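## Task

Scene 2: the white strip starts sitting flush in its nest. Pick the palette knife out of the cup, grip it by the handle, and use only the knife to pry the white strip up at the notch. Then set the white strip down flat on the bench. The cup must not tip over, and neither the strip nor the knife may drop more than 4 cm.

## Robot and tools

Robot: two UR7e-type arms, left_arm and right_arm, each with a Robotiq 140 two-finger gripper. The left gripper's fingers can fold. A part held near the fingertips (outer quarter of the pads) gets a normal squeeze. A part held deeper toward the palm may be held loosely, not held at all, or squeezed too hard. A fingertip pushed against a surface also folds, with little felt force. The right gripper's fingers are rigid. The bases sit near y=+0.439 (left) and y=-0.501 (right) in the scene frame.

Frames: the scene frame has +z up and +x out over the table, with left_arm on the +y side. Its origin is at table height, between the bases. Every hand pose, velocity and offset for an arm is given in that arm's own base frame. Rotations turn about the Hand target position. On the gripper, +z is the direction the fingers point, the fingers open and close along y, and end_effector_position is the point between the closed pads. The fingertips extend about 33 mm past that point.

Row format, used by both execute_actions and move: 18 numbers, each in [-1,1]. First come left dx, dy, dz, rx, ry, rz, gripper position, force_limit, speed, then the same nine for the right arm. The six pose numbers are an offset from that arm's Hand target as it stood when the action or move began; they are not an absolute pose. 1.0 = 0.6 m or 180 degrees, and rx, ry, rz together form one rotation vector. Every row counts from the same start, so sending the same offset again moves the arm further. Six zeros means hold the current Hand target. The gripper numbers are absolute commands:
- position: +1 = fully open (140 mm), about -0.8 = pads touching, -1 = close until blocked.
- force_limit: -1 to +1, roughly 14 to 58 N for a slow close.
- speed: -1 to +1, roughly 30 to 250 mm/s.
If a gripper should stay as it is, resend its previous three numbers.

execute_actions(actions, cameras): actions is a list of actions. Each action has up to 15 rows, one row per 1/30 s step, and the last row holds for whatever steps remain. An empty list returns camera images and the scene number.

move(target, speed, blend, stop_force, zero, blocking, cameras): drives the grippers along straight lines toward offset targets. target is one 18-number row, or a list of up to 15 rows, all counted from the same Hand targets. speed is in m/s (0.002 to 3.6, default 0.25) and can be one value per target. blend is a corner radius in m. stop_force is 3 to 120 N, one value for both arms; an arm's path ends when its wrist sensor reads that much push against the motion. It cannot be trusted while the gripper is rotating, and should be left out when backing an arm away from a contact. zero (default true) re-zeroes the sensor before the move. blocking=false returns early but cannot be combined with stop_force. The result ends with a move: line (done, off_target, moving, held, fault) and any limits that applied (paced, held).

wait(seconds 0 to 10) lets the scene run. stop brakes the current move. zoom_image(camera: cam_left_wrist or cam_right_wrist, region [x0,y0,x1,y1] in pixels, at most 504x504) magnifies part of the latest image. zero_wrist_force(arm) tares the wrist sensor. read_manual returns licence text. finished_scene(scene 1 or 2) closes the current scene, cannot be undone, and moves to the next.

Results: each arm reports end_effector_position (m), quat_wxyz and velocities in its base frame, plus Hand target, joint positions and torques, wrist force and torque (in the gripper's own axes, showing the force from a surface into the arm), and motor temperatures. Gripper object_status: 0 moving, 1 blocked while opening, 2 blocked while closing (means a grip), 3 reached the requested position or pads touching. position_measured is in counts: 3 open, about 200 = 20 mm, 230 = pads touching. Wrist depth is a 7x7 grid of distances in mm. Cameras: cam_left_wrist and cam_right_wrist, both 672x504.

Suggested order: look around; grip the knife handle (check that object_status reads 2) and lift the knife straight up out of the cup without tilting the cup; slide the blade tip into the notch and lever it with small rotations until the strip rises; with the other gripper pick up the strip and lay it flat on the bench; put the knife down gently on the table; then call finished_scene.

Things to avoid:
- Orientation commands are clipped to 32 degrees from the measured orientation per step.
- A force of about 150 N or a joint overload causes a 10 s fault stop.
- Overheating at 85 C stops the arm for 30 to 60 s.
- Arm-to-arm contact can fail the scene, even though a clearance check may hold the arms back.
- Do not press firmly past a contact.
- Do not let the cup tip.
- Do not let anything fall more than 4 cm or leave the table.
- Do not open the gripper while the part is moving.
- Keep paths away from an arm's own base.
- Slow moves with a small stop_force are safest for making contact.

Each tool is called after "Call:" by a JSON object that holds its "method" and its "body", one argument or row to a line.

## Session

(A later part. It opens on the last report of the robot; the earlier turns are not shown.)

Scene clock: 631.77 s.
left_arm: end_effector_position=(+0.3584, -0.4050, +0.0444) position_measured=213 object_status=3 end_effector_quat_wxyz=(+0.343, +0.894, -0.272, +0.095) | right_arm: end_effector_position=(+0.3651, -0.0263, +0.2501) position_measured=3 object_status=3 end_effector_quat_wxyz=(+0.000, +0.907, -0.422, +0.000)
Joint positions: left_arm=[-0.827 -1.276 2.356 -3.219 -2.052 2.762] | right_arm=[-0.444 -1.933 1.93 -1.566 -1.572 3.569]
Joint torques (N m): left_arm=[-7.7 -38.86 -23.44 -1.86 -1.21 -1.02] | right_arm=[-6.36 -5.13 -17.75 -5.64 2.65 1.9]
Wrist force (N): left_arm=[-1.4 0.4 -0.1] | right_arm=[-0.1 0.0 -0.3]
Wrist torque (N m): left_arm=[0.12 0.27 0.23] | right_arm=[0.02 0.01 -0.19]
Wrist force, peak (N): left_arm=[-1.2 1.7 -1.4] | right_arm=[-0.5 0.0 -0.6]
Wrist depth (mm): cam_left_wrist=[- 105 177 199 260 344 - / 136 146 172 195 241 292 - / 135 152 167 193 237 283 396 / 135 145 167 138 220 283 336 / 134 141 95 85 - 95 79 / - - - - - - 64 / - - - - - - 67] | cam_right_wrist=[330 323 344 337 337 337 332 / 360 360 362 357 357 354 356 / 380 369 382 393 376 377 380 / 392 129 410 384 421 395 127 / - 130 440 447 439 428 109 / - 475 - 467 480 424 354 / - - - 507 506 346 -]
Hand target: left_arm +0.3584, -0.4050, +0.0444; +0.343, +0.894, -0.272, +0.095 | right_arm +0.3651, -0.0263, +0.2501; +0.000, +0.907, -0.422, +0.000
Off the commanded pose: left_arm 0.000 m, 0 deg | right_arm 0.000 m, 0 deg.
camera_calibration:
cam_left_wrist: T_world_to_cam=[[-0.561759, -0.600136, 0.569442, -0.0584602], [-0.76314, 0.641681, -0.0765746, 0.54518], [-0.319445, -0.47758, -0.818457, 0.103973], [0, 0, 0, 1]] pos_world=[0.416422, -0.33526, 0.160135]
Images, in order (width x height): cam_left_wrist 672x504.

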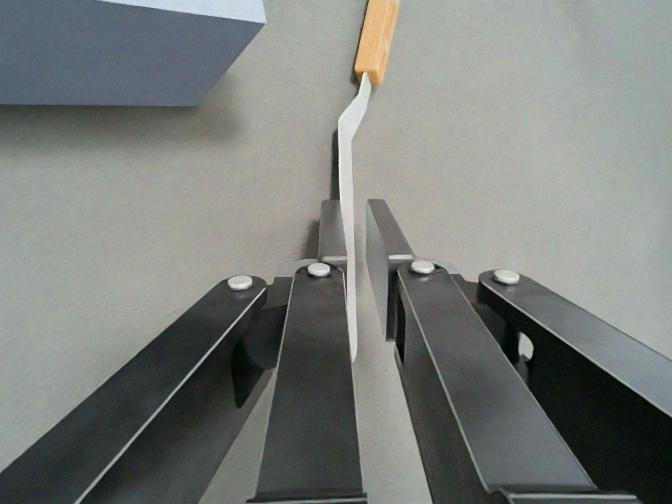

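Call:
{"method": "execute_actions", "body": {
  "actions": [
    [[0,0,0.005,0,0,0,-0.60,-0.1,-1,0,0,0,0,0,0,1,1,1]],
    [[0,0,0.003,0,0,0,-0.52,-0.1,-1,0,0,0,0,0,0,1,1,1]]
  ],
  "cameras": ["cam_left_wrist"]
}}

Call:
{"method": "zoom_image", "body": {
  "camera": "cam_left_wrist",
  "region": [260, 0, 460, 370]
}}

Scene clock: 636.30 s.
left_arm: end_effector_position=(+0.3584, -0.4050, +0.0492) position_measured=195 object_status=3 end_effector_quat_wxyz=(+0.343, +0.894, -0.272, +0.095) | right_arm: end_effector_position=(+0.3651, -0.0263, +0.2501) position_measured=3 object_status=3 end_effector_quat_wxyz=(+0.000, +0.907, -0.422, +0.000)
Joint positions: left_arm=[-0.827 -1.29 2.354 -3.203 -2.052 2.762] | right_arm=[-0.444 -1.933 1.93 -1.566 -1.572 3.569]
Joint torques (N m): left_arm=[-8.21 -38.58 -23.39 -2.02 -1.72 -0.51] | right_arm=[-7.17 -5.19 -17.51 -5.52 2.55 1.87]
Wrist force (N): left_arm=[-1.4 0.6 -0.2] | right_arm=[-0.1 0.3 -0.2]
Wrist torque (N m): left_arm=[0.19 0.29 0.23] | right_arm=[0.08 0.02 -0.19]
Wrist force, peak (N): left_arm=[-1.8 0.0 0.1] | right_arm=[-0.6 0.1 -0.2]
Wrist depth (mm): cam_left_wrist=[- 105 185 204 252 318 392 / 140 150 180 203 255 308 375 / 141 154 174 195 - 302 422 / 140 152 169 180 121 295 364 / 138 143 92 171 - 95 84 / - - - 198 - 61 68 / - 62 - 199 - - -] | cam_right_wrist=[338 338 329 337 335 332 332 / - 359 364 357 358 357 366 / 382 366 382 381 380 378 372 / 393 130 - 409 - 394 121 / - 113 432 447 449 432 109 / - - 486 468 475 425 364 / - 520 - - - 340 -]
Hand target: left_arm +0.3584, -0.4050, +0.0492; +0.343, +0.894, -0.272, +0.095 | right_arm +0.3651, -0.0263, +0.2501; +0.000, +0.907, -0.422, +0.000
Off the commanded pose: left_arm 0.000 m, 0 deg | right_arm 0.000 m, 0 deg.
camera_calibration:
cam_left_wrist: T_world_to_cam=[[-0.561759, -0.600136, 0.569442, -0.0611936], [-0.76314, 0.641681, -0.0765746, 0.545548], [-0.319445, -0.47758, -0.818457, 0.107902], [0, 0, 0, 1]] pos_world=[0.416422, -0.33526, 0.164935]
Images, in order (width x height): cam_left_wrist 672x504.

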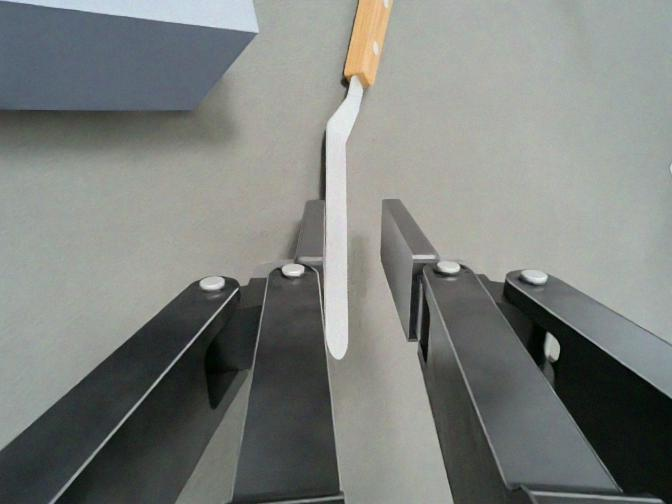

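Scaled by 1.362 from the camera's 672x504 image, which has a finer 960x720 frame.

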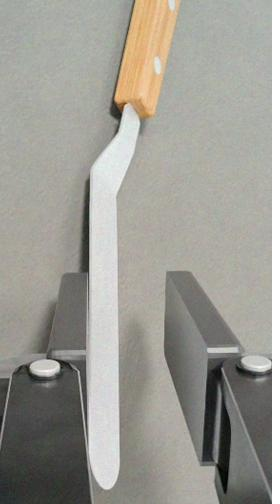

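Call:
{"method": "execute_actions", "body": {
  "actions": [
    [[0,0,0.004,0,0,0,-0.44,-0.1,-1,0,0,0,0,0,0,1,1,1]],
    [[0,0,0.004,0,0,0,-0.34,-0.1,-1,0,0,0,0,0,0,1,1,1]]
  ],
  "cameras": ["cam_left_wrist"]
}}

Call:
{"method": "zoom_image", "body": {
  "camera": "cam_left_wrist",
  "region": [240, 0, 460, 400]
}}

Scene clock: 647.43 s.
left_arm: end_effector_position=(+0.3584, -0.4050, +0.0540) position_measured=172 object_status=3 end_effector_quat_wxyz=(+0.343, +0.894, -0.272, +0.095) | right_arm: end_effector_position=(+0.3651, -0.0263, +0.2501) position_measured=3 object_status=3 end_effector_quat_wxyz=(+0.000, +0.907, -0.422, +0.000)
Joint positions: left_arm=[-0.827 -1.304 2.351 -3.186 -2.052 2.762] | right_arm=[-0.444 -1.933 1.93 -1.566 -1.572 3.569]
Joint torques (N m): left_arm=[-8.33 -37.9 -24.11 -1.98 -2.09 -1.44] | right_arm=[-6.48 -5.13 -17.45 -5.61 2.61 1.93]
Wrist force (N): left_arm=[-1.3 0.6 -0.3] | right_arm=[-0.1 0.1 -0.3]
Wrist torque (N m): left_arm=[0.15 0.27 0.23] | right_arm=[0.04 0.01 -0.19]
Wrist force, peak (N): left_arm=[-1.7 0.5 -0.3] | right_arm=[-0.2 0.2 -0.5]
Wrist depth (mm): cam_left_wrist=[- 105 190 208 266 312 - / 141 152 182 208 257 316 - / 145 158 179 205 265 286 - / 144 156 168 198 138 302 - / - 81 86 195 - 91 80 / - - - 201 - 61 71 / - - - 195 - - -] | cam_right_wrist=[369 335 340 336 337 332 - / 367 - 353 - 358 354 364 / 377 384 - 378 394 381 - / - 130 - 423 403 394 127 / - 113 - 435 424 427 109 / - - 486 467 475 403 353 / - 532 517 - 497 338 319]
Hand target: left_arm +0.3584, -0.4050, +0.0540; +0.343, +0.894, -0.272, +0.095 | right_arm +0.3651, -0.0263, +0.2501; +0.000, +0.907, -0.422, +0.000
Off the commanded pose: left_arm 0.000 m, 0 deg | right_arm 0.000 m, 0 deg.
camera_calibration:
cam_left_wrist: T_world_to_cam=[[-0.561759, -0.600136, 0.569442, -0.0639269], [-0.76314, 0.641681, -0.0765746, 0.545916], [-0.319445, -0.47758, -0.818457, 0.111831], [0, 0, 0, 1]] pos_world=[0.416422, -0.33526, 0.169735]
Images, in order (width x height): cam_left_wrist 672x504.

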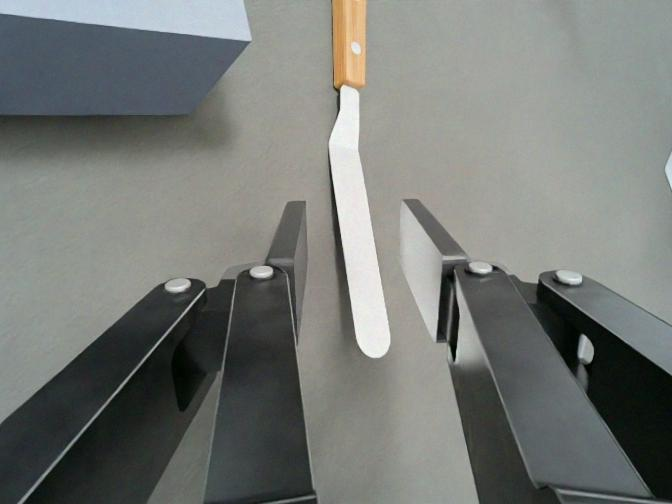

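Scaled by 1.260 from the camera's 672x504 image, which has a finer 960x720 frame.

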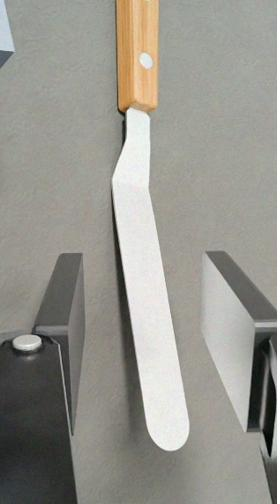

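Call:
{"method": "move", "body": {
  "target": [
    [0.0022,0.0885,0.0996,0,0,0,-0.34,-0.1,-1,0,0,0,0,0,0,1,1,1],
    [0.0022,0.25,0.30,0,0,0,-0.34,-0.1,-1,0,0,0,0,0,0,1,1,1]
  ],
  "speed": [0.06,0.2],
  "cameras": ["cam_left_wrist"]
}}

Scene clock: 654.77 s.
left_arm: end_effector_position=(+0.3597, -0.2550, +0.2340) position_measured=172 object_status=3 end_effector_quat_wxyz=(+0.343, +0.894, -0.272, +0.095) | right_arm: end_effector_position=(+0.3651, -0.0263, +0.2501) position_measured=3 object_status=3 end_effector_quat_wxyz=(+0.000, +0.907, -0.422, +0.000)
Joint positions: left_arm=[-0.502 -1.843 2.216 -2.331 -2.203 3.101] | right_arm=[-0.444 -1.933 1.93 -1.566 -1.572 3.569]
Joint torques (N m): left_arm=[6.06 -23.87 -34.37 -1.52 -3 1.54] | right_arm=[-6.66 -5.66 -17.42 -5.58 2.63 1.87]
Wrist force (N): left_arm=[-1.5 0.7 -0.3] | right_arm=[-0.4 0.3 -0.5]
Wrist torque (N m): left_arm=[0.18 0.30 0.13] | right_arm=[0.06 0.08 -0.19]
Wrist force, peak (N): left_arm=[-1.7 0.1 -1.7] | right_arm=[0.1 0.6 -0.4]
Wrist depth (mm): cam_left_wrist=[- 322 328 426 - - - / 301 330 366 445 533 639 677 / - 328 369 431 493 - 712 / 295 317 108 418 136 - - / - 81 86 404 - 91 79 / - - - 415 - 61 71 / - - - 408 - - -] | cam_right_wrist=[337 329 336 333 335 336 331 / 361 353 359 357 350 355 364 / 377 380 378 383 382 379 375 / 395 129 - 410 - 143 127 / - 113 451 445 - - 109 / - 481 470 483 475 400 358 / - - - 526 504 339 311]
Hand target: left_arm +0.3597, -0.2550, +0.2340; +0.343, +0.894, -0.272, +0.095 | right_arm +0.3651, -0.0263, +0.2501; +0.000, +0.907, -0.422, +0.000
Off the commanded pose: left_arm 0.000 m, 0 deg | right_arm 0.000 m, 0 deg.
move: done
camera_calibration:
cam_left_wrist: T_world_to_cam=[[-0.561712, -0.600172, 0.56945, -0.0757073], [-0.763218, 0.641578, -0.0766557, 0.464537], [-0.31934, -0.477673, -0.818444, 0.331011], [0, 0, 0, 1]] pos_world=[0.417722, -0.185359, 0.349635]
Images, in order (width x height): cam_left_wrist 672x504.

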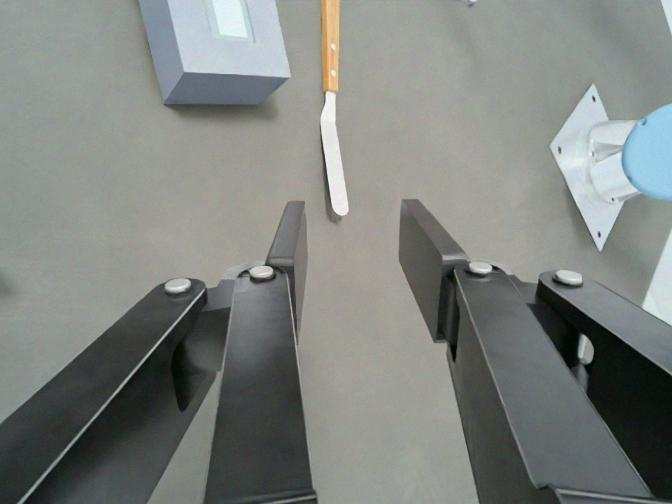

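Call:
{"method": "move", "body": {
  "target": [
    [0.2922,-0.3133,-0.1,0.2414,-0.0776,0.2027,1,-0.1,0,0,0,0,0,0,0,1,1,1],
    [0.2922,-0.3133,-0.2333,0.2414,-0.0776,0.2027,1,-0.1,0,0,0,0,0,0,0,1,1,1]
  ],
  "speed": [0.3,0.1],
  "cameras": ["cam_left_wrist"]
}}

Call:
{"method": "zoom_image", "body": {
  "camera": "cam_left_wrist",
  "region": [270, 180, 450, 340]
}}

Scene clock: 691.00 s.
left_arm: end_effector_position=(+0.5350, -0.4430, +0.0942) position_measured=3 object_status=3 end_effector_quat_wxyz=(-0.086, +0.977, -0.039, +0.193) end_effector_velocity=(+0.001, +0.000, -0.001) end_effector_angular_velocity=(-0.001, -0.001, +0.000) | right_arm: end_effector_position=(+0.3651, -0.0263, +0.2501) position_measured=3 object_status=3 end_effector_quat_wxyz=(+0.000, +0.907, -0.422, +0.000)
Joint positions: left_arm=[-1.077 -1.137 1.601 -2.087 -1.149 2.156] | right_arm=[-0.444 -1.933 1.93 -1.566 -1.572 3.569]
Joint velocities: left_arm=[0.001 0.002 0.002 -0.005 0 0.001] | right_arm=[within noise]
Joint torques (N m): left_arm=[7.16 -27.74 -12.18 -4.52 2.32 1.35] | right_arm=[-5.49 -5.3 -17.3 -5.54 2.59 1.79]
Wrist force (N): left_arm=[0.1 0.1 0.0] | right_arm=[-0.1 -0.1 -0.2]
Wrist torque (N m): left_arm=[0.02 -0.03 0.05] | right_arm=[-0.01 0.01 -0.19]
Wrist force, peak (N): left_arm=[-2.3 0.3 -0.6] | right_arm=[0.1 0.5 -0.4]
Wrist depth (mm): cam_left_wrist=[276 266 254 182 - 228 220 / 276 265 256 183 - 226 218 / 274 263 255 183 189 224 217 / 271 139 188 184 176 226 134 / - 127 188 180 230 224 116 / 266 261 186 179 231 223 207 / 268 260 245 236 - 207 217] | cam_right_wrist=[336 348 341 - 338 334 336 / 359 357 357 358 357 359 357 / 379 382 382 - - 379 390 / 373 129 406 414 - 143 127 / - 121 438 - - 425 109 / - - 482 499 - 407 354 / - 535 513 - 491 337 321]
Hand target: left_arm +0.5350, -0.4429, +0.0941; -0.086, +0.977, -0.039, +0.193 | right_arm +0.3651, -0.0263, +0.2501; +0.000, +0.907, -0.422, +0.000
Off the commanded pose: left_arm 0.000 m, 0 deg | right_arm 0.000 m, 0 deg.
move: done
camera_calibration:
cam_left_wrist: T_world_to_cam=[[-0.0620152, -0.98307, -0.172417, -0.377518], [-0.997663, 0.0660232, -0.0176036, 0.57306], [0.0286891, 0.170922, -0.984867, 0.299586], [0, 0, 0, 1]] pos_world=[0.539714, -0.460167, 0.24005]
Images, in order (width x height): cam_left_wrist 672x504.

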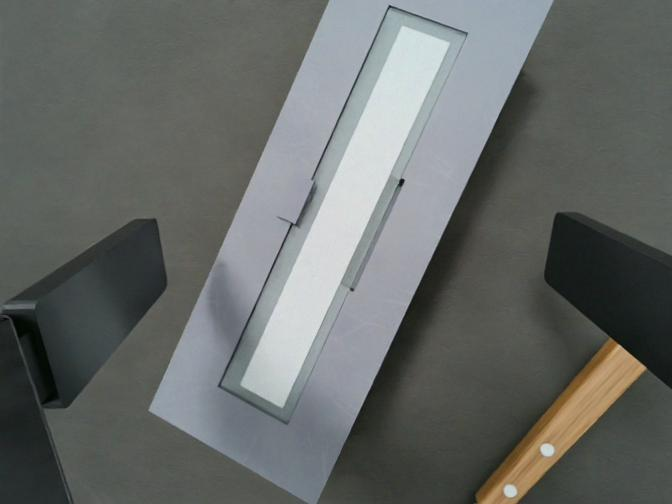

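Scaled by 2.800 from the camera's 672x504 image, which has a finer 960x720 frame.

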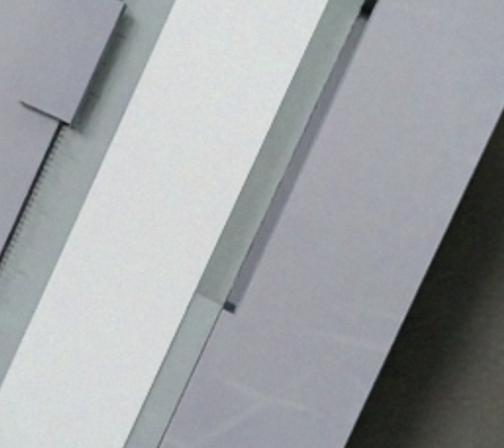

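Call:
{"method": "move", "body": {
  "target": [
    [0,0,0.4167,0,0,0,1,-0.1,0,0,0,0,0,0,0,1,1,1],
    [-0.342,0.405,0.427,0,0,0,1,-0.1,0,0.0582,0.5438,0,0.2338,0.2215,0.0339,1,1,1]
  ],
  "speed": 0.3
}}

Call:
{"method": "move", "body": {
  "target": [0,0,0,0,0,0,1,-0.1,0,0.0495,0.178,-0.2168,0,0,0,-0.32,1,-1],
  "speed": 0.2,
  "cameras": ["cam_left_wrist","cam_right_wrist"]
}}

Scene clock: 899.07 s.
left_arm: end_effector_position=(+0.3299, -0.2000, +0.3502) position_measured=3 object_status=3 end_effector_quat_wxyz=(-0.086, +0.977, -0.039, +0.193) | right_arm: end_effector_position=(+0.4000, +0.2999, +0.2501) position_measured=3 object_status=3 end_effector_quat_wxyz=(-0.178, +0.813, -0.322, -0.451)
Joint positions: left_arm=[-1.288 -2.019 1.781 -1.289 -1.148 1.924] | right_arm=[-0.023 -1.235 1.421 -0.884 -0.97 3.586]
Joint torques (N m): left_arm=[-7.92 -17.9 -15.57 -0.97 2.48 -1.6] | right_arm=[7.15 -34.47 -32.06 2.37 3.5 -1.95]
Wrist force (N): left_arm=[0.1 0.0 -0.1] | right_arm=[-1.3 0.7 -0.8]
Wrist torque (N m): left_arm=[0.00 -0.02 0.08] | right_arm=[0.25 -0.09 0.19]
Wrist force, peak (N): left_arm=[1.0 -0.5 -2.0] | right_arm=[-1.3 0.7 -0.8]
Wrist depth (mm): cam_left_wrist=[- 539 552 - - 463 402 / - 550 517 420 493 413 449 / - 552 524 519 478 471 454 / - 128 - - 461 471 134 / - 119 - - - - 116 / - - - - 467 - 449 / 313 334 509 498 484 466 452] | cam_right_wrist=[310 371 - 356 354 373 411 / 470 - 504 533 - 442 - / - - 787 - - - - / - 130 834 - 2701 143 127 / - 120 790 3138 2634 2736 109 / - 518 - 3185 2602 2270 2345 / - 497 749 3617 2964 2481 -]
Hand target: left_arm +0.3298, -0.1999, +0.3503; -0.086, +0.977, -0.039, +0.193 | right_arm +0.4000, +0.3000, +0.2501; -0.178, +0.813, -0.322, -0.451
Off the commanded pose: left_arm 0.000 m, 0 deg | right_arm 0.000 m, 0 deg.
move: done

Scene clock: 902.77 s.
left_arm: end_effector_position=(+0.3298, -0.1999, +0.3503) position_measured=3 object_status=3 end_effector_quat_wxyz=(-0.086, +0.977, -0.039, +0.193) | right_arm: end_effector_position=(+0.4297, +0.4068, +0.1200) position_measured=169 object_status=0 end_effector_quat_wxyz=(-0.178, +0.813, -0.322, -0.451)
Joint positions: left_arm=[-1.288 -2.019 1.781 -1.288 -1.148 1.923] | right_arm=[0.146 -1.016 1.46 -1.232 -0.845 3.731]
Joint torques (N m): left_arm=[-9.24 -17.02 -15.83 -1.14 2.47 -1.72] | right_arm=[6.7 -41.03 -31.36 -3.47 3.71 2.06]
Wrist force (N): left_arm=[-0.2 -0.1 -0.1] | right_arm=[-1.1 0.5 -0.8]
Wrist torque (N m): left_arm=[-0.02 0.03 0.07] | right_arm=[0.20 -0.07 -0.03]
Wrist force, peak (N): left_arm=[-0.1 0.1 -0.4] | right_arm=[-2.3 0.6 -2.0]
Wrist depth (mm): cam_left_wrist=[- 561 - - 494 493 397 / - - 530 - - - 407 / - - - 508 508 - 437 / - 127 492 509 489 149 134 / - 541 517 512 - - 116 / 105 - - - 487 - 456 / 314 334 516 - 489 - -] | cam_right_wrist=[- 173 199 197 198 198 198 / 155 163 245 262 261 261 261 / 339 232 346 356 387 387 387 / 372 - - 136 145 546 - / - 74 87 762 - 81 81 / - 66 - 3810 - - 74 / - 66 - 3880 - - -]
Hand target: left_arm +0.3298, -0.1999, +0.3503; -0.086, +0.977, -0.039, +0.193 | right_arm +0.4297, +0.4068, +0.1200; -0.178, +0.813, -0.322, -0.451
Off the commanded pose: left_arm 0.000 m, 0 deg | right_arm 0.000 m, 0 deg.
move: done
camera_calibration:
cam_left_wrist: T_world_to_cam=[[-0.061917, -0.983076, -0.172415, -0.107236], [-0.997669, 0.0659264, -0.0176201, 0.356793], [0.0286886, 0.170922, -0.984867, 0.516164], [0, 0, 0, 1]] pos_world=[0.334514, -0.217167, 0.49615]
cam_right_wrist: T_world_to_cam=[[-0.678504, -0.73436, -0.0186822, 0.597732], [-0.158735, 0.121736, 0.979787, -0.0971895], [-0.717242, 0.667755, -0.199167, 0.203865], [0, 0, 0, 1]] pos_world=[0.536356, 0.314649, 0.146995]

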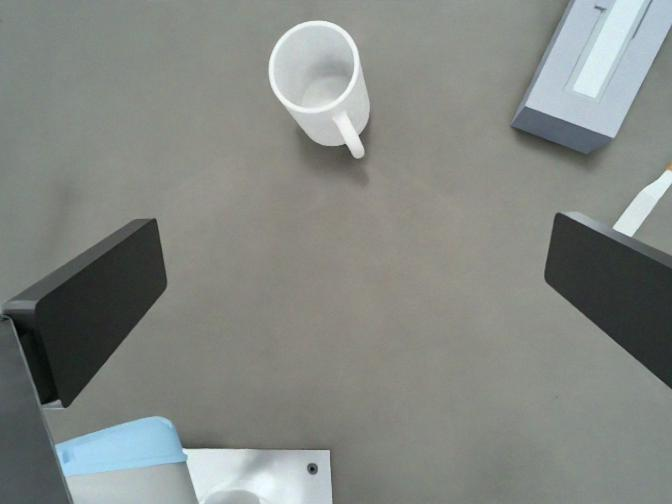

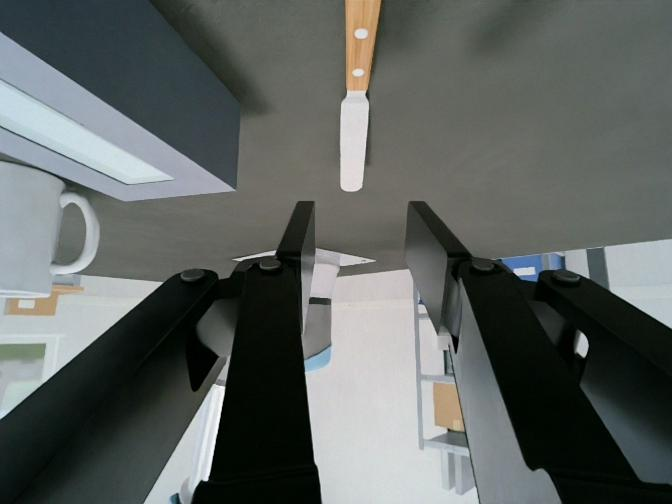

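Call:
{"method": "move", "body": {
  "target": [0,0,0,0,0,0,1,-0.1,0,0,0,-0.11,0,0,0,-0.32,1,-1],
  "speed": 0.08,
  "cameras": ["cam_right_wrist"]
}}

Scene clock: 922.07 s.
left_arm: end_effector_position=(+0.3298, -0.1999, +0.3503) position_measured=3 object_status=3 end_effector_quat_wxyz=(-0.086, +0.977, -0.039, +0.193) | right_arm: end_effector_position=(+0.4297, +0.4067, +0.0542) position_measured=169 object_status=3 end_effector_quat_wxyz=(-0.178, +0.813, -0.322, -0.451)
Joint positions: left_arm=[-1.288 -2.019 1.781 -1.288 -1.148 1.923] | right_arm=[0.146 -0.94 1.524 -1.372 -0.845 3.731]
Joint torques (N m): left_arm=[-8.37 -16.46 -15.85 -1.06 2.43 -1.67] | right_arm=[1.75 -43.51 -11.51 -3.46 3.92 2.05]
Wrist force (N): left_arm=[-0.2 0.0 -0.1] | right_arm=[-1.6 0.1 -0.8]
Wrist torque (N m): left_arm=[-0.02 0.04 0.07] | right_arm=[0.12 0.02 -0.03]
Wrist force, peak (N): left_arm=[-0.2 -0.1 -0.4] | right_arm=[-1.9 0.3 -1.2]
Wrist depth (mm): cam_left_wrist=[- - - - 499 447 401 / - 548 524 511 486 - 412 / - - 525 506 - 467 - / - 128 - 500 - 150 134 / - 118 - 486 - - 116 / - 534 - - 483 - - / 314 336 528 489 456 473 -] | cam_right_wrist=[115 110 109 104 104 109 109 / 137 149 145 136 144 144 144 / 137 154 200 195 213 214 213 / 140 159 203 137 146 302 348 / - 74 87 805 - 81 81 / - 66 - - - - 74 / - 66 - - - - -]
Hand target: left_arm +0.3298, -0.1999, +0.3503; -0.086, +0.977, -0.039, +0.193 | right_arm +0.4297, +0.4068, +0.0540; -0.178, +0.813, -0.322, -0.451
Off the commanded pose: left_arm 0.000 m, 0 deg | right_arm 0.000 m, 0 deg.
move: done
camera_calibration:
cam_right_wrist: T_world_to_cam=[[-0.678515, -0.734351, -0.0186115, 0.596425], [-0.158686, 0.121789, 0.979789, -0.0326527], [-0.717242, 0.667755, -0.199167, 0.190807], [0, 0, 0, 1]] pos_world=[0.536356, 0.314549, 0.0810955]
Images, in order (width x height): cam_right_wrist 672x504.

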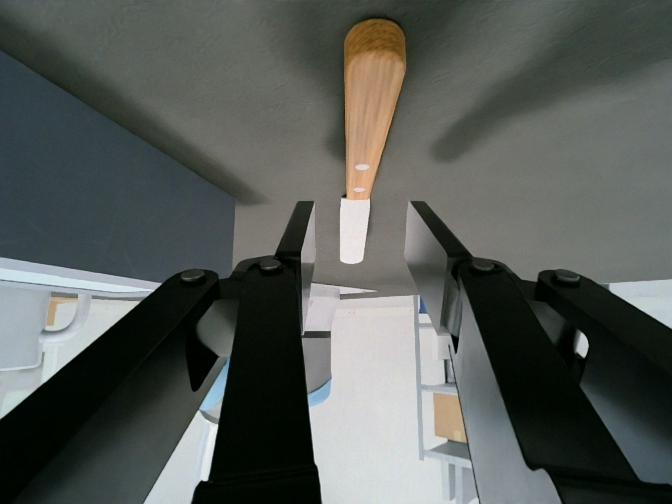

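Call:
{"method": "move", "body": {
  "target": [0,0,0,0,0,0,1,-0.1,0,0,0,-0.0417,0,0,0,-0.32,1,-1],
  "speed": 0.01,
  "stop_force": 4,
  "cameras": ["cam_right_wrist"]
}}

Scene clock: 940.00 s.
left_arm: end_effector_position=(+0.3298, -0.1999, +0.3503) position_measured=3 object_status=3 end_effector_quat_wxyz=(-0.086, +0.977, -0.039, +0.193) | right_arm: end_effector_position=(+0.4297, +0.4068, +0.0290) position_measured=169 object_status=3 end_effector_quat_wxyz=(-0.178, +0.813, -0.322, -0.451)
Joint positions: left_arm=[-1.288 -2.019 1.781 -1.288 -1.148 1.923] | right_arm=[0.146 -0.906 1.541 -1.423 -0.845 3.731]
Joint torques (N m): left_arm=[-8.95 -16.83 -15.87 -1.1 2.48 -1.63] | right_arm=[4.94 -43.13 -10.97 -3.45 2.52 -0.79]
Wrist force (N): left_arm=[-0.2 -0.1 -0.1] | right_arm=[-1.3 0.1 -1.0]
Wrist torque (N m): left_arm=[-0.02 0.03 0.08] | right_arm=[0.12 -0.03 -0.03]
Wrist force, peak (N): left_arm=[-0.1 -0.1 -0.4] | right_arm=[-1.6 0.1 -1.0]
Wrist depth (mm): cam_left_wrist=[547 529 - - 492 471 420 / - 558 - - 482 407 395 / - 564 - - 499 - 452 / - 127 - 495 486 150 134 / - 119 - 503 472 - 116 / - - - 509 - 476 451 / 312 333 499 503 481 473 -] | cam_right_wrist=[- 76 83 79 75 75 72 / 100 100 100 98 99 106 99 / 135 147 148 135 147 147 147 / 135 160 206 207 145 239 238 / - 74 87 637 - 81 81 / - 66 - - - - 74 / - 66 - - - - -]
Hand target: left_arm +0.3298, -0.1999, +0.3503; -0.086, +0.977, -0.039, +0.193 | right_arm +0.4297, +0.4068, +0.0290; -0.178, +0.813, -0.322, -0.451
Off the commanded pose: left_arm 0.000 m, 0 deg | right_arm 0.000 m, 0 deg.
move: done
camera_calibration:
cam_right_wrist: T_world_to_cam=[[-0.678504, -0.73436, -0.0186822, 0.59603], [-0.158735, 0.121736, 0.979787, -0.00793084], [-0.717242, 0.667755, -0.199167, 0.185721], [0, 0, 0, 1]] pos_world=[0.536356, 0.314649, 0.0558952]
Images, in order (width x height): cam_right_wrist 672x504.

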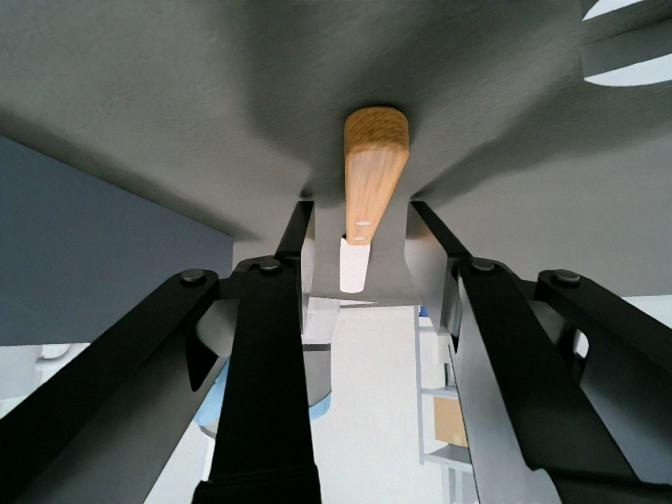

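Call:
{"method": "execute_actions", "body": {
  "actions": [],
  "cameras": ["cam_right_wrist"]
}}

Scene clock: 967.43 s.
left_arm: end_effector_position=(+0.3298, -0.1999, +0.3503) position_measured=3 object_status=3 end_effector_quat_wxyz=(-0.086, +0.977, -0.039, +0.193) | right_arm: end_effector_position=(+0.4297, +0.4068, +0.0290) position_measured=169 object_status=3 end_effector_quat_wxyz=(-0.178, +0.813, -0.322, -0.451)
Joint positions: left_arm=[-1.288 -2.019 1.781 -1.288 -1.148 1.923] | right_arm=[0.146 -0.906 1.541 -1.423 -0.845 3.731]
Joint velocities: within noise
Joint torques (N m): left_arm=[-8.88 -16.42 -15.75 -1.12 2.36 -1.47] | right_arm=[4.92 -43.45 -10.7 -3.48 2.63 -0.04]
Motor temperatures (°C): left_arm=[29 29 30 39 43 43] | right_arm=[37 32 32 39 41 33]
Wrist force (N): left_arm=[-0.2 -0.1 -0.2] | right_arm=[-1.1 0.2 -0.7]
Wrist torque (N m): left_arm=[-0.04 0.02 0.08] | right_arm=[0.13 -0.09 -0.03]
Wrist force, peak (N): left_arm=[0.0 0.1 -0.4] | right_arm=[-1.6 0.1 -0.8]
Wrist depth (mm): cam_left_wrist=[- - 554 467 498 442 410 / - - 529 493 491 469 447 / - - 524 519 485 - 444 / - 136 - - - 149 134 / - 533 543 - - - 116 / - - 536 490 487 - - / 313 335 - 493 - - -] | cam_right_wrist=[- 75 83 79 75 75 72 / 100 100 100 98 99 106 99 / 136 148 148 128 147 147 147 / 136 159 207 188 146 239 281 / - 74 87 751 - 81 81 / - 66 - - - - 74 / - 66 - - - - -]
Hand target: left_arm +0.3298, -0.1999, +0.3503; -0.086, +0.977, -0.039, +0.193 | right_arm +0.4297, +0.4068, +0.0290; -0.178, +0.813, -0.322, -0.451
Tool commands: left_gripper/position=+1.0 left_gripper/force_limit=-0.1 left_gripper/speed=+0.0 right_gripper/position=-0.32 right_gripper/force_limit=+1.0 right_gripper/speed=-1.0
Off the commanded pose: left_arm 0.000 m, 0 deg | right_arm 0.000 m, 0 deg.
camera_calibration:
cam_right_wrist: T_world_to_cam=[[-0.678504, -0.73436, -0.0186822, 0.59603], [-0.158735, 0.121736, 0.979787, -0.00793084], [-0.717242, 0.667755, -0.199167, 0.185721], [0, 0, 0, 1]] pos_world=[0.536356, 0.314649, 0.0558952]
Images, in order (width x height): cam_right_wrist 672x504.

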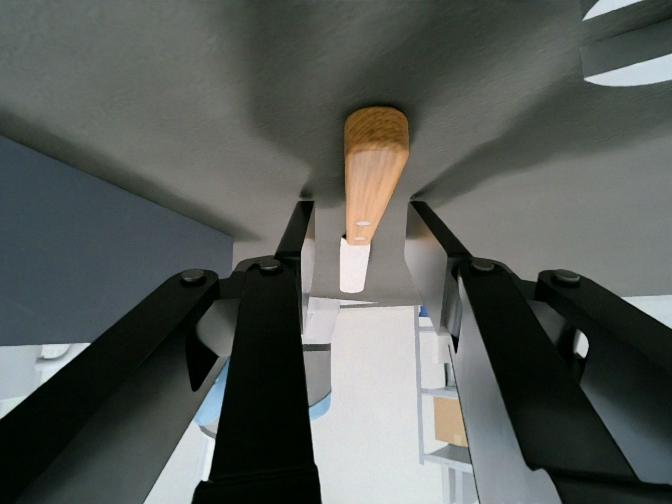

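Call:
{"method": "execute_actions", "body": {
  "actions": [
    [[0,0,0,0,0,0,1,-0.1,0,0,0,0,0,0,0,-1,1,-1]],
    [[0,0,0,0,0,0,1,-0.1,0,0,0,0,0,0,0,-1,1,-1]],
    [[0,0,0,0,0,0,1,-0.1,0,0,0,0,0,0,0,-1,1,-1]]
  ],
  "cameras": ["cam_right_wrist"]
}}

Scene clock: 982.83 s.
left_arm: end_effector_position=(+0.3298, -0.1999, +0.3503) position_measured=3 object_status=3 end_effector_quat_wxyz=(-0.086, +0.977, -0.039, +0.193) | right_arm: end_effector_position=(+0.4297, +0.4068, +0.0290) position_measured=213 object_status=2 end_effector_quat_wxyz=(-0.178, +0.813, -0.322, -0.451)
Joint positions: left_arm=[-1.288 -2.019 1.781 -1.288 -1.148 1.923] | right_arm=[0.146 -0.906 1.541 -1.423 -0.845 3.731]
Joint torques (N m): left_arm=[-9.05 -16.65 -16.08 -1.07 2.34 -1.47] | right_arm=[5.2 -43.04 -11.53 -3.06 2.87 1.05]
Wrist force (N): left_arm=[-0.1 -0.1 -0.2] | right_arm=[-7.2 0.1 -4.6]
Wrist torque (N m): left_arm=[-0.03 0.01 0.07] | right_arm=[0.10 0.24 -0.06]
Wrist force, peak (N): left_arm=[0.0 0.1 -0.4] | right_arm=[-7.3 0.1 -4.7]
Wrist depth (mm): cam_left_wrist=[- - 531 - - - 399 / - 553 528 514 - - 454 / - - - 508 491 - 455 / - 128 525 - 491 472 127 / - 126 - 501 480 473 116 / - 524 527 - 468 462 - / - 333 518 517 482 467 -] | cam_right_wrist=[- 76 84 79 75 75 72 / 100 100 100 96 100 106 99 / 136 147 148 127 148 147 146 / 136 158 217 109 120 203 238 / - 71 81 76 81 87 71 / - 63 71 - - 74 65 / - - - - - - -]
Hand target: left_arm +0.3298, -0.1999, +0.3503; -0.086, +0.977, -0.039, +0.193 | right_arm +0.4297, +0.4068, +0.0290; -0.178, +0.813, -0.322, -0.451
Off the commanded pose: left_arm 0.000 m, 0 deg | right_arm 0.000 m, 0 deg.
camera_calibration:
cam_right_wrist: T_world_to_cam=[[-0.678504, -0.73436, -0.0186822, 0.59603], [-0.158735, 0.121736, 0.979787, -0.00793084], [-0.717242, 0.667755, -0.199167, 0.185721], [0, 0, 0, 1]] pos_world=[0.536356, 0.314649, 0.0558952]
Images, in order (width x height): cam_right_wrist 672x504.

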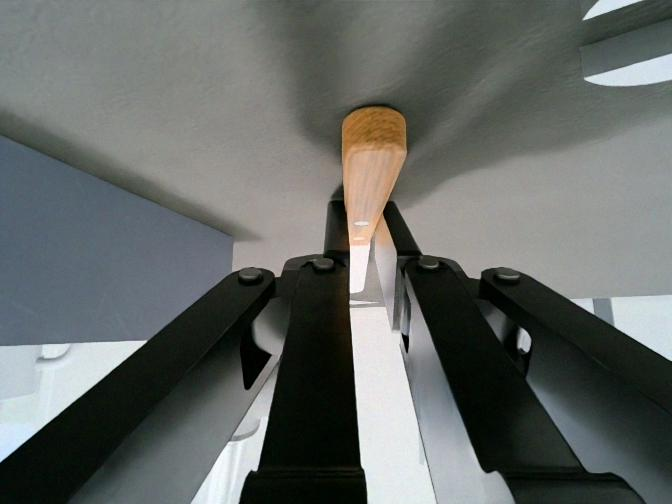

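Call:
{"method": "move", "body": {
  "target": [
    [0,0,0,0,0,0,1,-0.1,0,0,0,0.03,0,0,0,-0.98,1,-1],
    [0,0,0,0,0,0,1,-0.1,0,0,0,0.2,0,0,0,-0.98,1,-1]
  ],
  "speed": [0.03, 0.1],
  "cameras": ["cam_right_wrist","cam_left_wrist"]
}}

Scene clock: 990.80 s.
left_arm: end_effector_position=(+0.3298, -0.1999, +0.3503) position_measured=3 object_status=3 end_effector_quat_wxyz=(-0.086, +0.977, -0.039, +0.193) | right_arm: end_effector_position=(+0.4297, +0.4068, +0.1488) position_measured=213 object_status=2 end_effector_quat_wxyz=(-0.178, +0.813, -0.322, -0.451)
Joint positions: left_arm=[-1.288 -2.019 1.781 -1.288 -1.148 1.923] | right_arm=[0.146 -1.044 1.424 -1.169 -0.845 3.731]
Joint torques (N m): left_arm=[-8.89 -16.23 -15.86 -1.13 2.32 -1.49] | right_arm=[-8.43 -54.68 -32.75 2.26 -1.62 -2.02]
Wrist force (N): left_arm=[-0.2 -0.2 -0.2] | right_arm=[-0.9 0.4 -0.5]
Wrist torque (N m): left_arm=[-0.04 0.03 0.07] | right_arm=[0.19 -0.04 0.08]
Wrist force, peak (N): left_arm=[-0.2 -0.1 -0.4] | right_arm=[-7.2 0.3 -5.0]
Wrist depth (mm): cam_left_wrist=[- - - - - 473 397 / - 554 - - - 476 - / - 523 556 - - 472 457 / - 136 - - 489 150 127 / - 127 - 512 - - 116 / - 538 - - 489 - - / 313 335 - 505 474 - -] | cam_right_wrist=[148 181 226 237 237 236 237 / 210 210 293 277 294 315 312 / 376 - - 115 467 519 426 / 400 854 - 109 109 2319 - / 3442 - 81 76 81 87 70 / - 63 71 - - 74 65 / - - - - - - -]
Hand target: left_arm +0.3298, -0.1999, +0.3503; -0.086, +0.977, -0.039, +0.193 | right_arm +0.4297, +0.4068, +0.1490; -0.178, +0.813, -0.322, -0.451
Off the commanded pose: left_arm 0.000 m, 0 deg | right_arm 0.000 m, 0 deg.
move: done
camera_calibration:
cam_left_wrist: T_world_to_cam=[[-0.061917, -0.983076, -0.172415, -0.107236], [-0.997669, 0.0659264, -0.0176201, 0.356793], [0.0286886, 0.170922, -0.984867, 0.516164], [0, 0, 0, 1]] pos_world=[0.334514, -0.217167, 0.49615]
cam_right_wrist: T_world_to_cam=[[-0.678503, -0.73436, -0.0186827, 0.59827], [-0.158736, 0.121736, 0.979787, -0.125407], [-0.717242, 0.667755, -0.199167, 0.209601], [0, 0, 0, 1]] pos_world=[0.536356, 0.314649, 0.175795]

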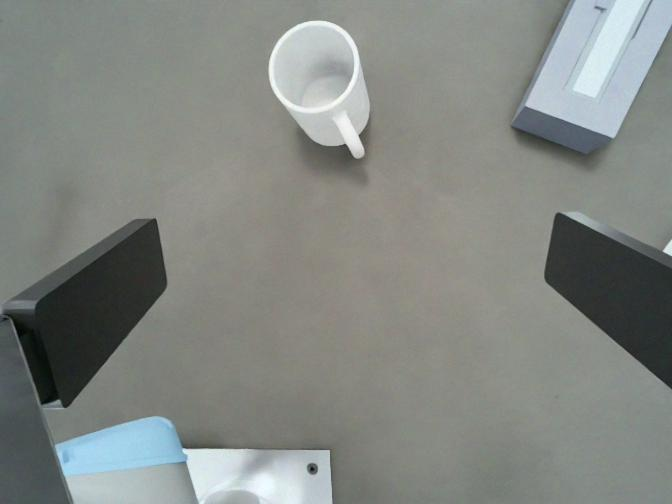

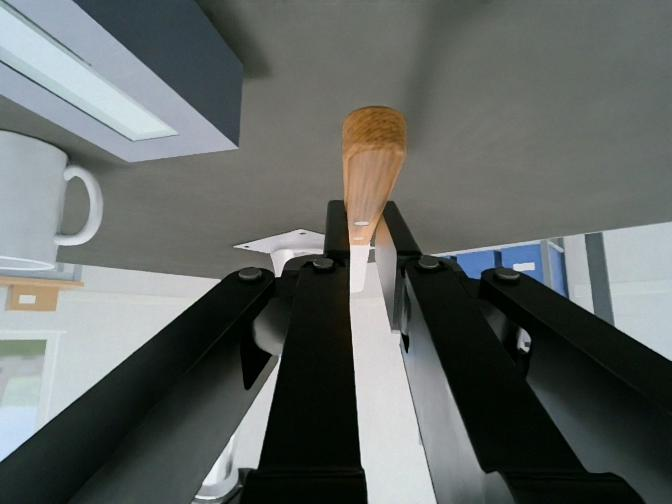

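Call:
{"method": "move", "body": {
  "target": [0,0,0,0,0,0,1,-0.1,0,-0.0162,-0.1447,0.3517,-0.2206,-0.2349,0,-0.98,1,-1],
  "speed": 0.2
}}

Call:
{"method": "move", "body": {
  "target": [0,0,0,0,0,0,1,-0.1,0,0,0,0,0,0,0.5822,-0.98,1,-1],
  "speed": 0.35,
  "cameras": ["cam_right_wrist","cam_left_wrist"]
}}

Scene clock: 1056.00 s.
left_arm: end_effector_position=(+0.3298, -0.1999, +0.3503) position_measured=3 object_status=3 end_effector_quat_wxyz=(-0.086, +0.977, -0.039, +0.193) | right_arm: end_effector_position=(+0.4200, +0.3200, +0.3599) position_measured=213 object_status=2 end_effector_quat_wxyz=(+0.001, +0.930, -0.368, +0.000)
Joint positions: left_arm=[-1.288 -2.019 1.781 -1.288 -1.148 1.923] | right_arm=[0.396 -1.504 1.286 -1.353 -1.572 4.293]
Joint torques (N m): left_arm=[-8.69 -16.59 -15.49 -1.17 2.29 -1.36] | right_arm=[7.21 -36.66 -35.03 0.04 -2.9 2.21]
Wrist force (N): left_arm=[0.0 0.0 -0.1] | right_arm=[0.0 0.1 0.0]
Wrist torque (N m): left_arm=[0.00 -0.02 0.08] | right_arm=[0.03 -0.04 -0.19]
Wrist force, peak (N): left_arm=[-0.1 0.1 -0.5] | right_arm=[-1.1 0.5 -0.6]
Wrist depth (mm): cam_left_wrist=[- 572 528 428 498 457 395 / - 561 - - - 435 410 / - 554 - - - - - / - 137 535 - - 471 127 / - 119 - - - - 116 / - - 527 - - - - / 312 335 503 - 474 - -] | cam_right_wrist=[434 445 - - 435 435 - / 457 - 466 453 456 - 460 / 493 441 462 127 486 - - / - 469 - 109 101 532 529 / - - 81 76 81 87 554 / - 63 71 - - 74 65 / - - - - - - -]
Hand target: left_arm +0.3298, -0.1999, +0.3503; -0.086, +0.977, -0.039, +0.193 | right_arm +0.4200, +0.3200, +0.3600; +0.001, +0.930, -0.368, +0.000
Off the commanded pose: left_arm 0.000 m, 0 deg | right_arm 0.000 m, 0 deg.
move: done

Scene clock: 1059.47 s.
left_arm: end_effector_position=(+0.3298, -0.1999, +0.3503) position_measured=3 object_status=3 end_effector_quat_wxyz=(-0.086, +0.977, -0.039, +0.193) | right_arm: end_effector_position=(+0.4200, +0.3200, +0.3600) position_measured=213 object_status=2 end_effector_quat_wxyz=(+0.000, +0.859, +0.512, +0.001)
Joint positions: left_arm=[-1.288 -2.019 1.781 -1.288 -1.148 1.923] | right_arm=[0.396 -1.505 1.288 -1.355 -1.571 2.464]
Joint torques (N m): left_arm=[-9.29 -16.42 -15.46 -1.11 2.32 -1.27] | right_arm=[-8.46 -36.75 -17.27 0 2.72 -2.64]
Wrist force (N): left_arm=[0.1 -0.1 0.0] | right_arm=[-0.1 0.3 -0.2]
Wrist torque (N m): left_arm=[-0.02 -0.02 0.07] | right_arm=[0.05 0.00 0.01]
Wrist force, peak (N): left_arm=[0.2 -0.2 -0.4] | right_arm=[-0.1 0.4 -0.5]
Wrist depth (mm): cam_left_wrist=[607 - - 463 - 461 404 / 575 548 - - - - - / - - - - 485 458 - / - 137 - 499 490 152 127 / - 126 525 - 478 474 116 / - - 514 - 484 457 451 / 315 334 558 - 486 - -] | cam_right_wrist=[429 437 - 432 433 434 408 / 457 464 462 452 455 456 445 / 499 - 504 127 - 475 - / - - 518 109 113 523 543 / - - 81 76 81 87 528 / - 63 71 - - 74 65 / - - - - - - -]
Hand target: left_arm +0.3298, -0.1999, +0.3503; -0.086, +0.977, -0.039, +0.193 | right_arm +0.4200, +0.3200, +0.3600; +0.000, +0.859, +0.512, +0.001
Off the commanded pose: left_arm 0.000 m, 0 deg | right_arm 0.000 m, 0 deg.
move: done
camera_calibration:
cam_left_wrist: T_world_to_cam=[[-0.061917, -0.983076, -0.172415, -0.107236], [-0.997669, 0.0659264, -0.0176201, 0.356793], [0.0286886, 0.170922, -0.984867, 0.516164], [0, 0, 0, 1]] pos_world=[0.334514, -0.217167, 0.49615]
cam_right_wrist: T_world_to_cam=[[0.888832, -0.458225, -0.00292183, -0.220443], [-0.428271, -0.832964, 0.350364, 0.322002], [-0.162979, -0.310163, -0.936609, 0.648245], [0, 0, 0, 1]] pos_world=[0.439492, 0.368265, 0.49369]

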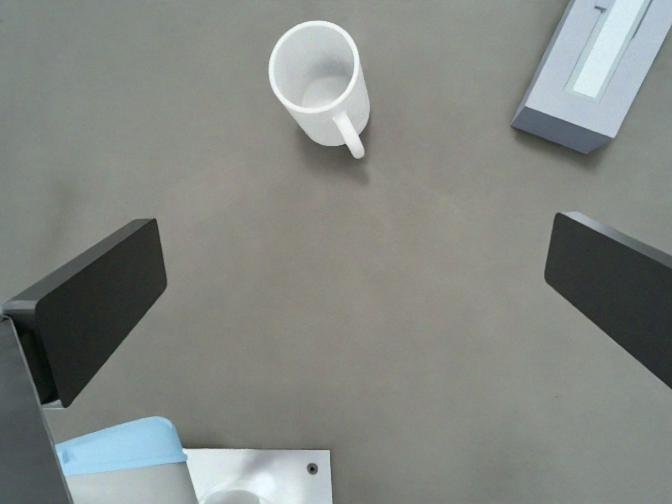

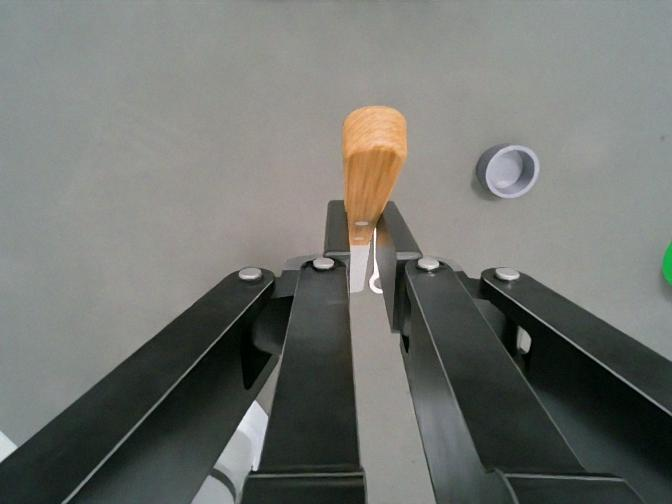

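Call:
{"method": "move", "body": {
  "target": [0,0,0,0,0,0,1,-0.1,0,0.0758,0.0713,-0.1333,0.308,-0.1666,0,-0.98,1,-1],
  "speed": 0.25,
  "cameras": ["cam_right_wrist"]
}}

Scene clock: 1115.63 s.
left_arm: end_effector_position=(+0.3298, -0.1999, +0.3503) position_measured=3 object_status=3 end_effector_quat_wxyz=(-0.086, +0.977, -0.039, +0.193) | right_arm: end_effector_position=(+0.4655, +0.3627, +0.2800) position_measured=213 object_status=2 end_effector_quat_wxyz=(-0.267, +0.732, +0.436, +0.449)
Joint positions: left_arm=[-1.288 -2.019 1.781 -1.288 -1.148 1.923] | right_arm=[-0.044 -1.732 2.347 -2.897 -0.641 2.393]
Joint torques (N m): left_arm=[-8.92 -16.19 -15.72 -1.05 2.39 -1.26] | right_arm=[-7.9 -8.44 -13.44 -5.91 4.26 2.15]
Wrist force (N): left_arm=[-0.2 0.0 -0.2] | right_arm=[1.3 0.4 1.0]
Wrist torque (N m): left_arm=[0.00 0.04 0.08] | right_arm=[0.16 -0.33 -0.34]
Wrist force, peak (N): left_arm=[0.0 0.2 -0.4] | right_arm=[1.5 0.3 0.9]
Wrist depth (mm): cam_left_wrist=[570 - - 515 - - 404 / - - - - 493 490 413 / - - - - 483 472 456 / - 128 - - 493 150 134 / - 119 - 497 455 489 116 / - - 530 - 505 484 - / 313 335 514 - 462 - -] | cam_right_wrist=[- - - 992 3283 2964 2200 / 787 - - - - 2371 2345 / 611 566 553 115 - - - / - 520 - 109 135 520 - / 458 71 81 76 81 87 71 / - 63 71 - - 74 65 / - - - - - - -]
Hand target: left_arm +0.3298, -0.1999, +0.3503; -0.086, +0.977, -0.039, +0.193 | right_arm +0.4655, +0.3627, +0.2800; -0.267, +0.732, +0.436, +0.449
Off the commanded pose: left_arm 0.000 m, 0 deg | right_arm 0.000 m, 0 deg.
move: done
camera_calibration:
cam_right_wrist: T_world_to_cam=[[0.885068, -0.465166, 0.0165907, -0.242694], [-0.333053, -0.657791, -0.675564, 0.584501], [0.325163, 0.592394, -0.737115, -0.0164315], [0, 0, 0, 1]] pos_world=[0.414814, 0.28132, 0.386782]
Images, in order (width x height): cam_right_wrist 672x504.

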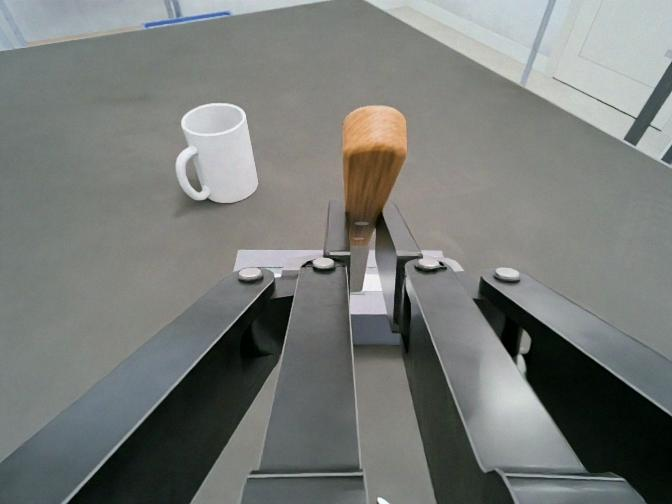

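Call:
{"method": "move", "body": {
  "target": [0.142,-0.2968,-0.2838,-0.1249,-0.2440,-0.1587,1,-0.1,0,0,0,0,0,0,0,-0.98,1,-1],
  "speed": 0.2,
  "cameras": ["cam_left_wrist"]
}}

Scene clock: 1128.23 s.
left_arm: end_effector_position=(+0.4150, -0.3780, +0.1800) position_measured=3 object_status=3 end_effector_quat_wxyz=(+0.140, +0.794, -0.200, +0.556) | right_arm: end_effector_position=(+0.4655, +0.3627, +0.2800) position_measured=213 object_status=2 end_effector_quat_wxyz=(-0.267, +0.732, +0.436, +0.449)
Joint positions: left_arm=[-1.473 -1.366 2.645 -3.842 -0.676 2.67] | right_arm=[-0.043 -1.732 2.347 -2.898 -0.641 2.393]
Joint torques (N m): left_arm=[8.35 -2.68 -1.34 -4.75 -0.74 1.02] | right_arm=[5.18 -8.63 -13.57 -5.95 -0.25 2.19]
Wrist force (N): left_arm=[-1.8 -0.3 -1.0] | right_arm=[1.4 0.3 0.7]
Wrist torque (N m): left_arm=[-0.02 0.37 -0.12] | right_arm=[0.15 -0.35 -0.34]
Wrist force, peak (N): left_arm=[-2.1 -0.3 -0.8] | right_arm=[1.7 0.3 0.9]
Wrist depth (mm): cam_left_wrist=[1150 1300 1967 2950 3241 - 928 / 1756 - 724 - - 730 - / - - - - - 481 - / 448 128 334 329 - 150 133 / - 333 298 276 365 355 116 / 288 303 297 262 305 304 296 / 274 265 275 267 267 267 269] | cam_right_wrist=[- - - 936 4103 2701 2200 / 321 362 - 818 - - 2398 / - 355 596 127 562 - - / 247 503 - 109 109 - 515 / 455 71 81 76 81 87 446 / - 63 71 - - 74 65 / - - - - - - -]
Hand target: left_arm +0.4150, -0.3780, +0.1800; +0.140, +0.794, -0.200, +0.556 | right_arm +0.4655, +0.3627, +0.2800; -0.267, +0.732, +0.436, +0.449
Off the commanded pose: left_arm 0.000 m, 0 deg | right_arm 0.000 m, 0 deg.
move: done
camera_calibration:
cam_left_wrist: T_world_to_cam=[[-0.491266, -0.870982, -0.00691134, -0.11554], [-0.567395, 0.326032, -0.756152, 0.503275], [0.660848, -0.36755, -0.654359, -0.148917], [0, 0, 0, 1]] pos_world=[0.327207, -0.319451, 0.282309]
Images, in order (width x height): cam_left_wrist 672x504.

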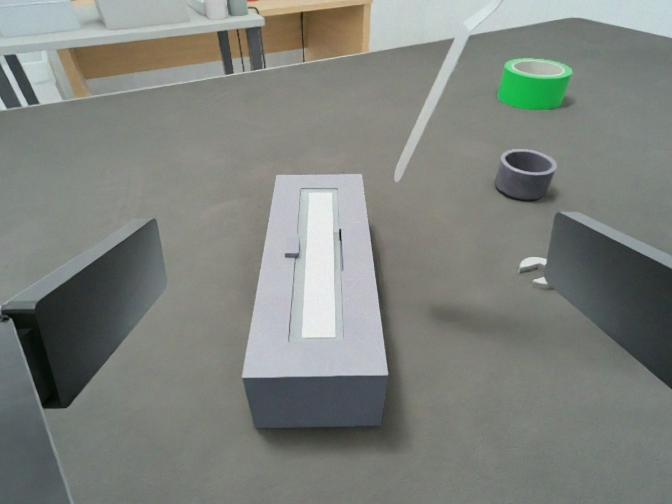

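Call:
{"method": "zoom_image", "body": {
  "camera": "cam_left_wrist",
  "region": [230, 160, 410, 340]
}}

Scaled by 2.800 from the camera's 672x504 image, which has a finer 960x720 frame.

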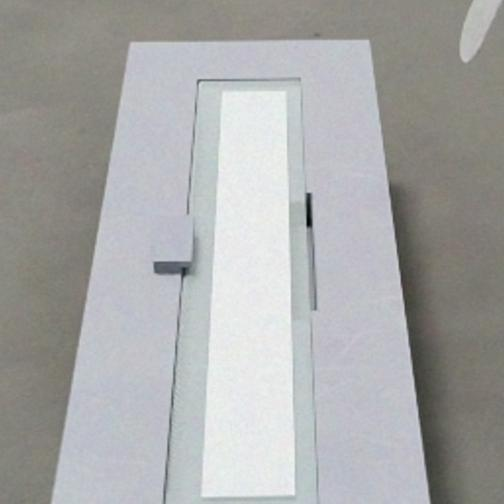

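Call:
{"method": "move", "body": {
  "target": [0,0,0,0,0,0,1,-0.1,0,0.0288,0.0622,-0.085,0,0,0,-0.98,1,-1],
  "speed": 0.1,
  "cameras": ["cam_left_wrist","cam_right_wrist"]
}}

Call:
{"method": "zoom_image", "body": {
  "camera": "cam_left_wrist",
  "region": [280, 190, 400, 290]
}}

Scene clock: 1164.20 s.
left_arm: end_effector_position=(+0.4150, -0.3780, +0.1800) position_measured=3 object_status=3 end_effector_quat_wxyz=(+0.140, +0.794, -0.200, +0.556) | right_arm: end_effector_position=(+0.4827, +0.4000, +0.2290) position_measured=213 object_status=2 end_effector_quat_wxyz=(-0.268, +0.732, +0.436, +0.449)
Joint positions: left_arm=[-1.473 -1.366 2.645 -3.842 -0.676 2.67] | right_arm=[0.064 -1.51 2.338 -3.208 -0.716 2.518]
Joint torques (N m): left_arm=[8.2 -5.75 -1.24 -4.42 -0.69 1.27] | right_arm=[6.83 -15.1 -28.76 -5.87 -1.39 2.22]
Wrist force (N): left_arm=[-1.9 -0.2 -0.5] | right_arm=[1.6 0.1 0.6]
Wrist torque (N m): left_arm=[0.00 0.38 -0.11] | right_arm=[0.14 -0.41 -0.33]
Wrist force, peak (N): left_arm=[-2.0 -0.4 -1.0] | right_arm=[1.7 0.3 1.2]
Wrist depth (mm): cam_left_wrist=[1224 1322 1784 2171 - 233 - / 1902 - - - - 699 - / - - - 397 511 519 - / - 128 364 340 425 411 127 / - 333 282 277 370 352 116 / 290 310 284 260 301 306 296 / 266 275 268 267 266 266 268] | cam_right_wrist=[- - - 830 - 2453 2319 / 282 445 497 99 - 661 2155 / 547 540 - 115 - - 557 / - - - 109 120 - - / 386 71 81 76 81 87 386 / - 63 71 - - 74 65 / - - - - - - -]
Hand target: left_arm +0.4150, -0.3780, +0.1800; +0.140, +0.794, -0.200, +0.556 | right_arm +0.4828, +0.4001, +0.2290; -0.267, +0.732, +0.436, +0.449
Off the commanded pose: left_arm 0.000 m, 0 deg | right_arm 0.000 m, 0 deg.
move: done
camera_calibration:
cam_left_wrist: T_world_to_cam=[[-0.491351, -0.870934, -0.0068919, -0.115502], [-0.567349, 0.326063, -0.756173, 0.503276], [0.660824, -0.367637, -0.654335, -0.148943], [0, 0, 0, 1]] pos_world=[0.327206, -0.319451, 0.282309]
cam_right_wrist: T_world_to_cam=[[0.885053, -0.465191, 0.0166841, -0.239826], [-0.333005, -0.657791, -0.675588, 0.580332], [0.325252, 0.592375, -0.737091, -0.0817865], [0, 0, 0, 1]] pos_world=[0.432113, 0.31862, 0.335783]

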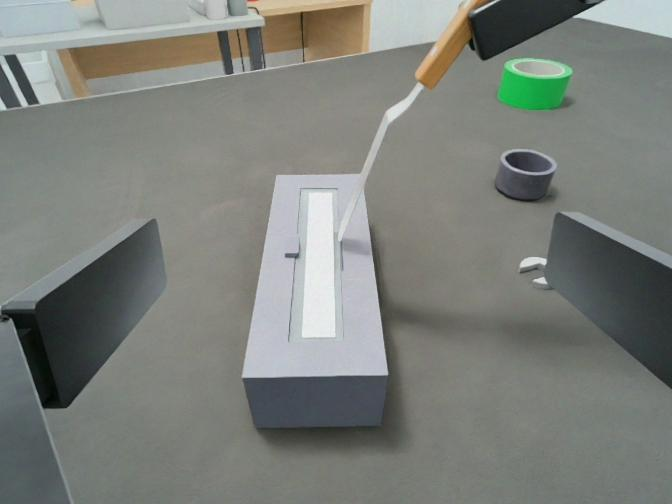

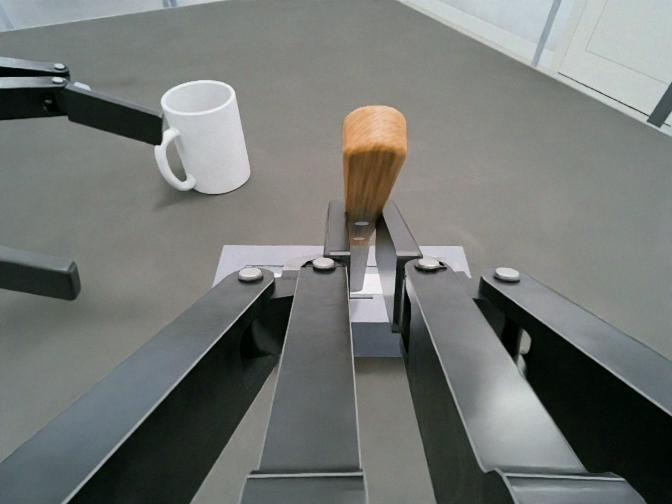

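Scaled by 4.200 from the camera's 672x504 image, which has a finer 960x720 frame.

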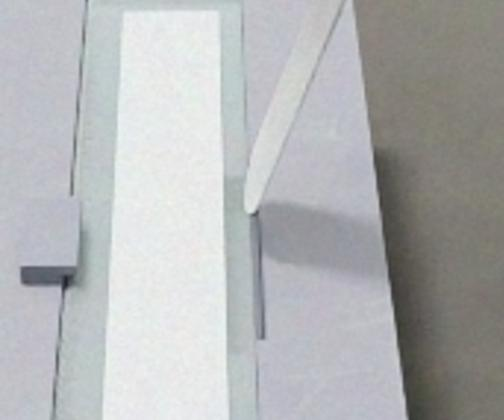

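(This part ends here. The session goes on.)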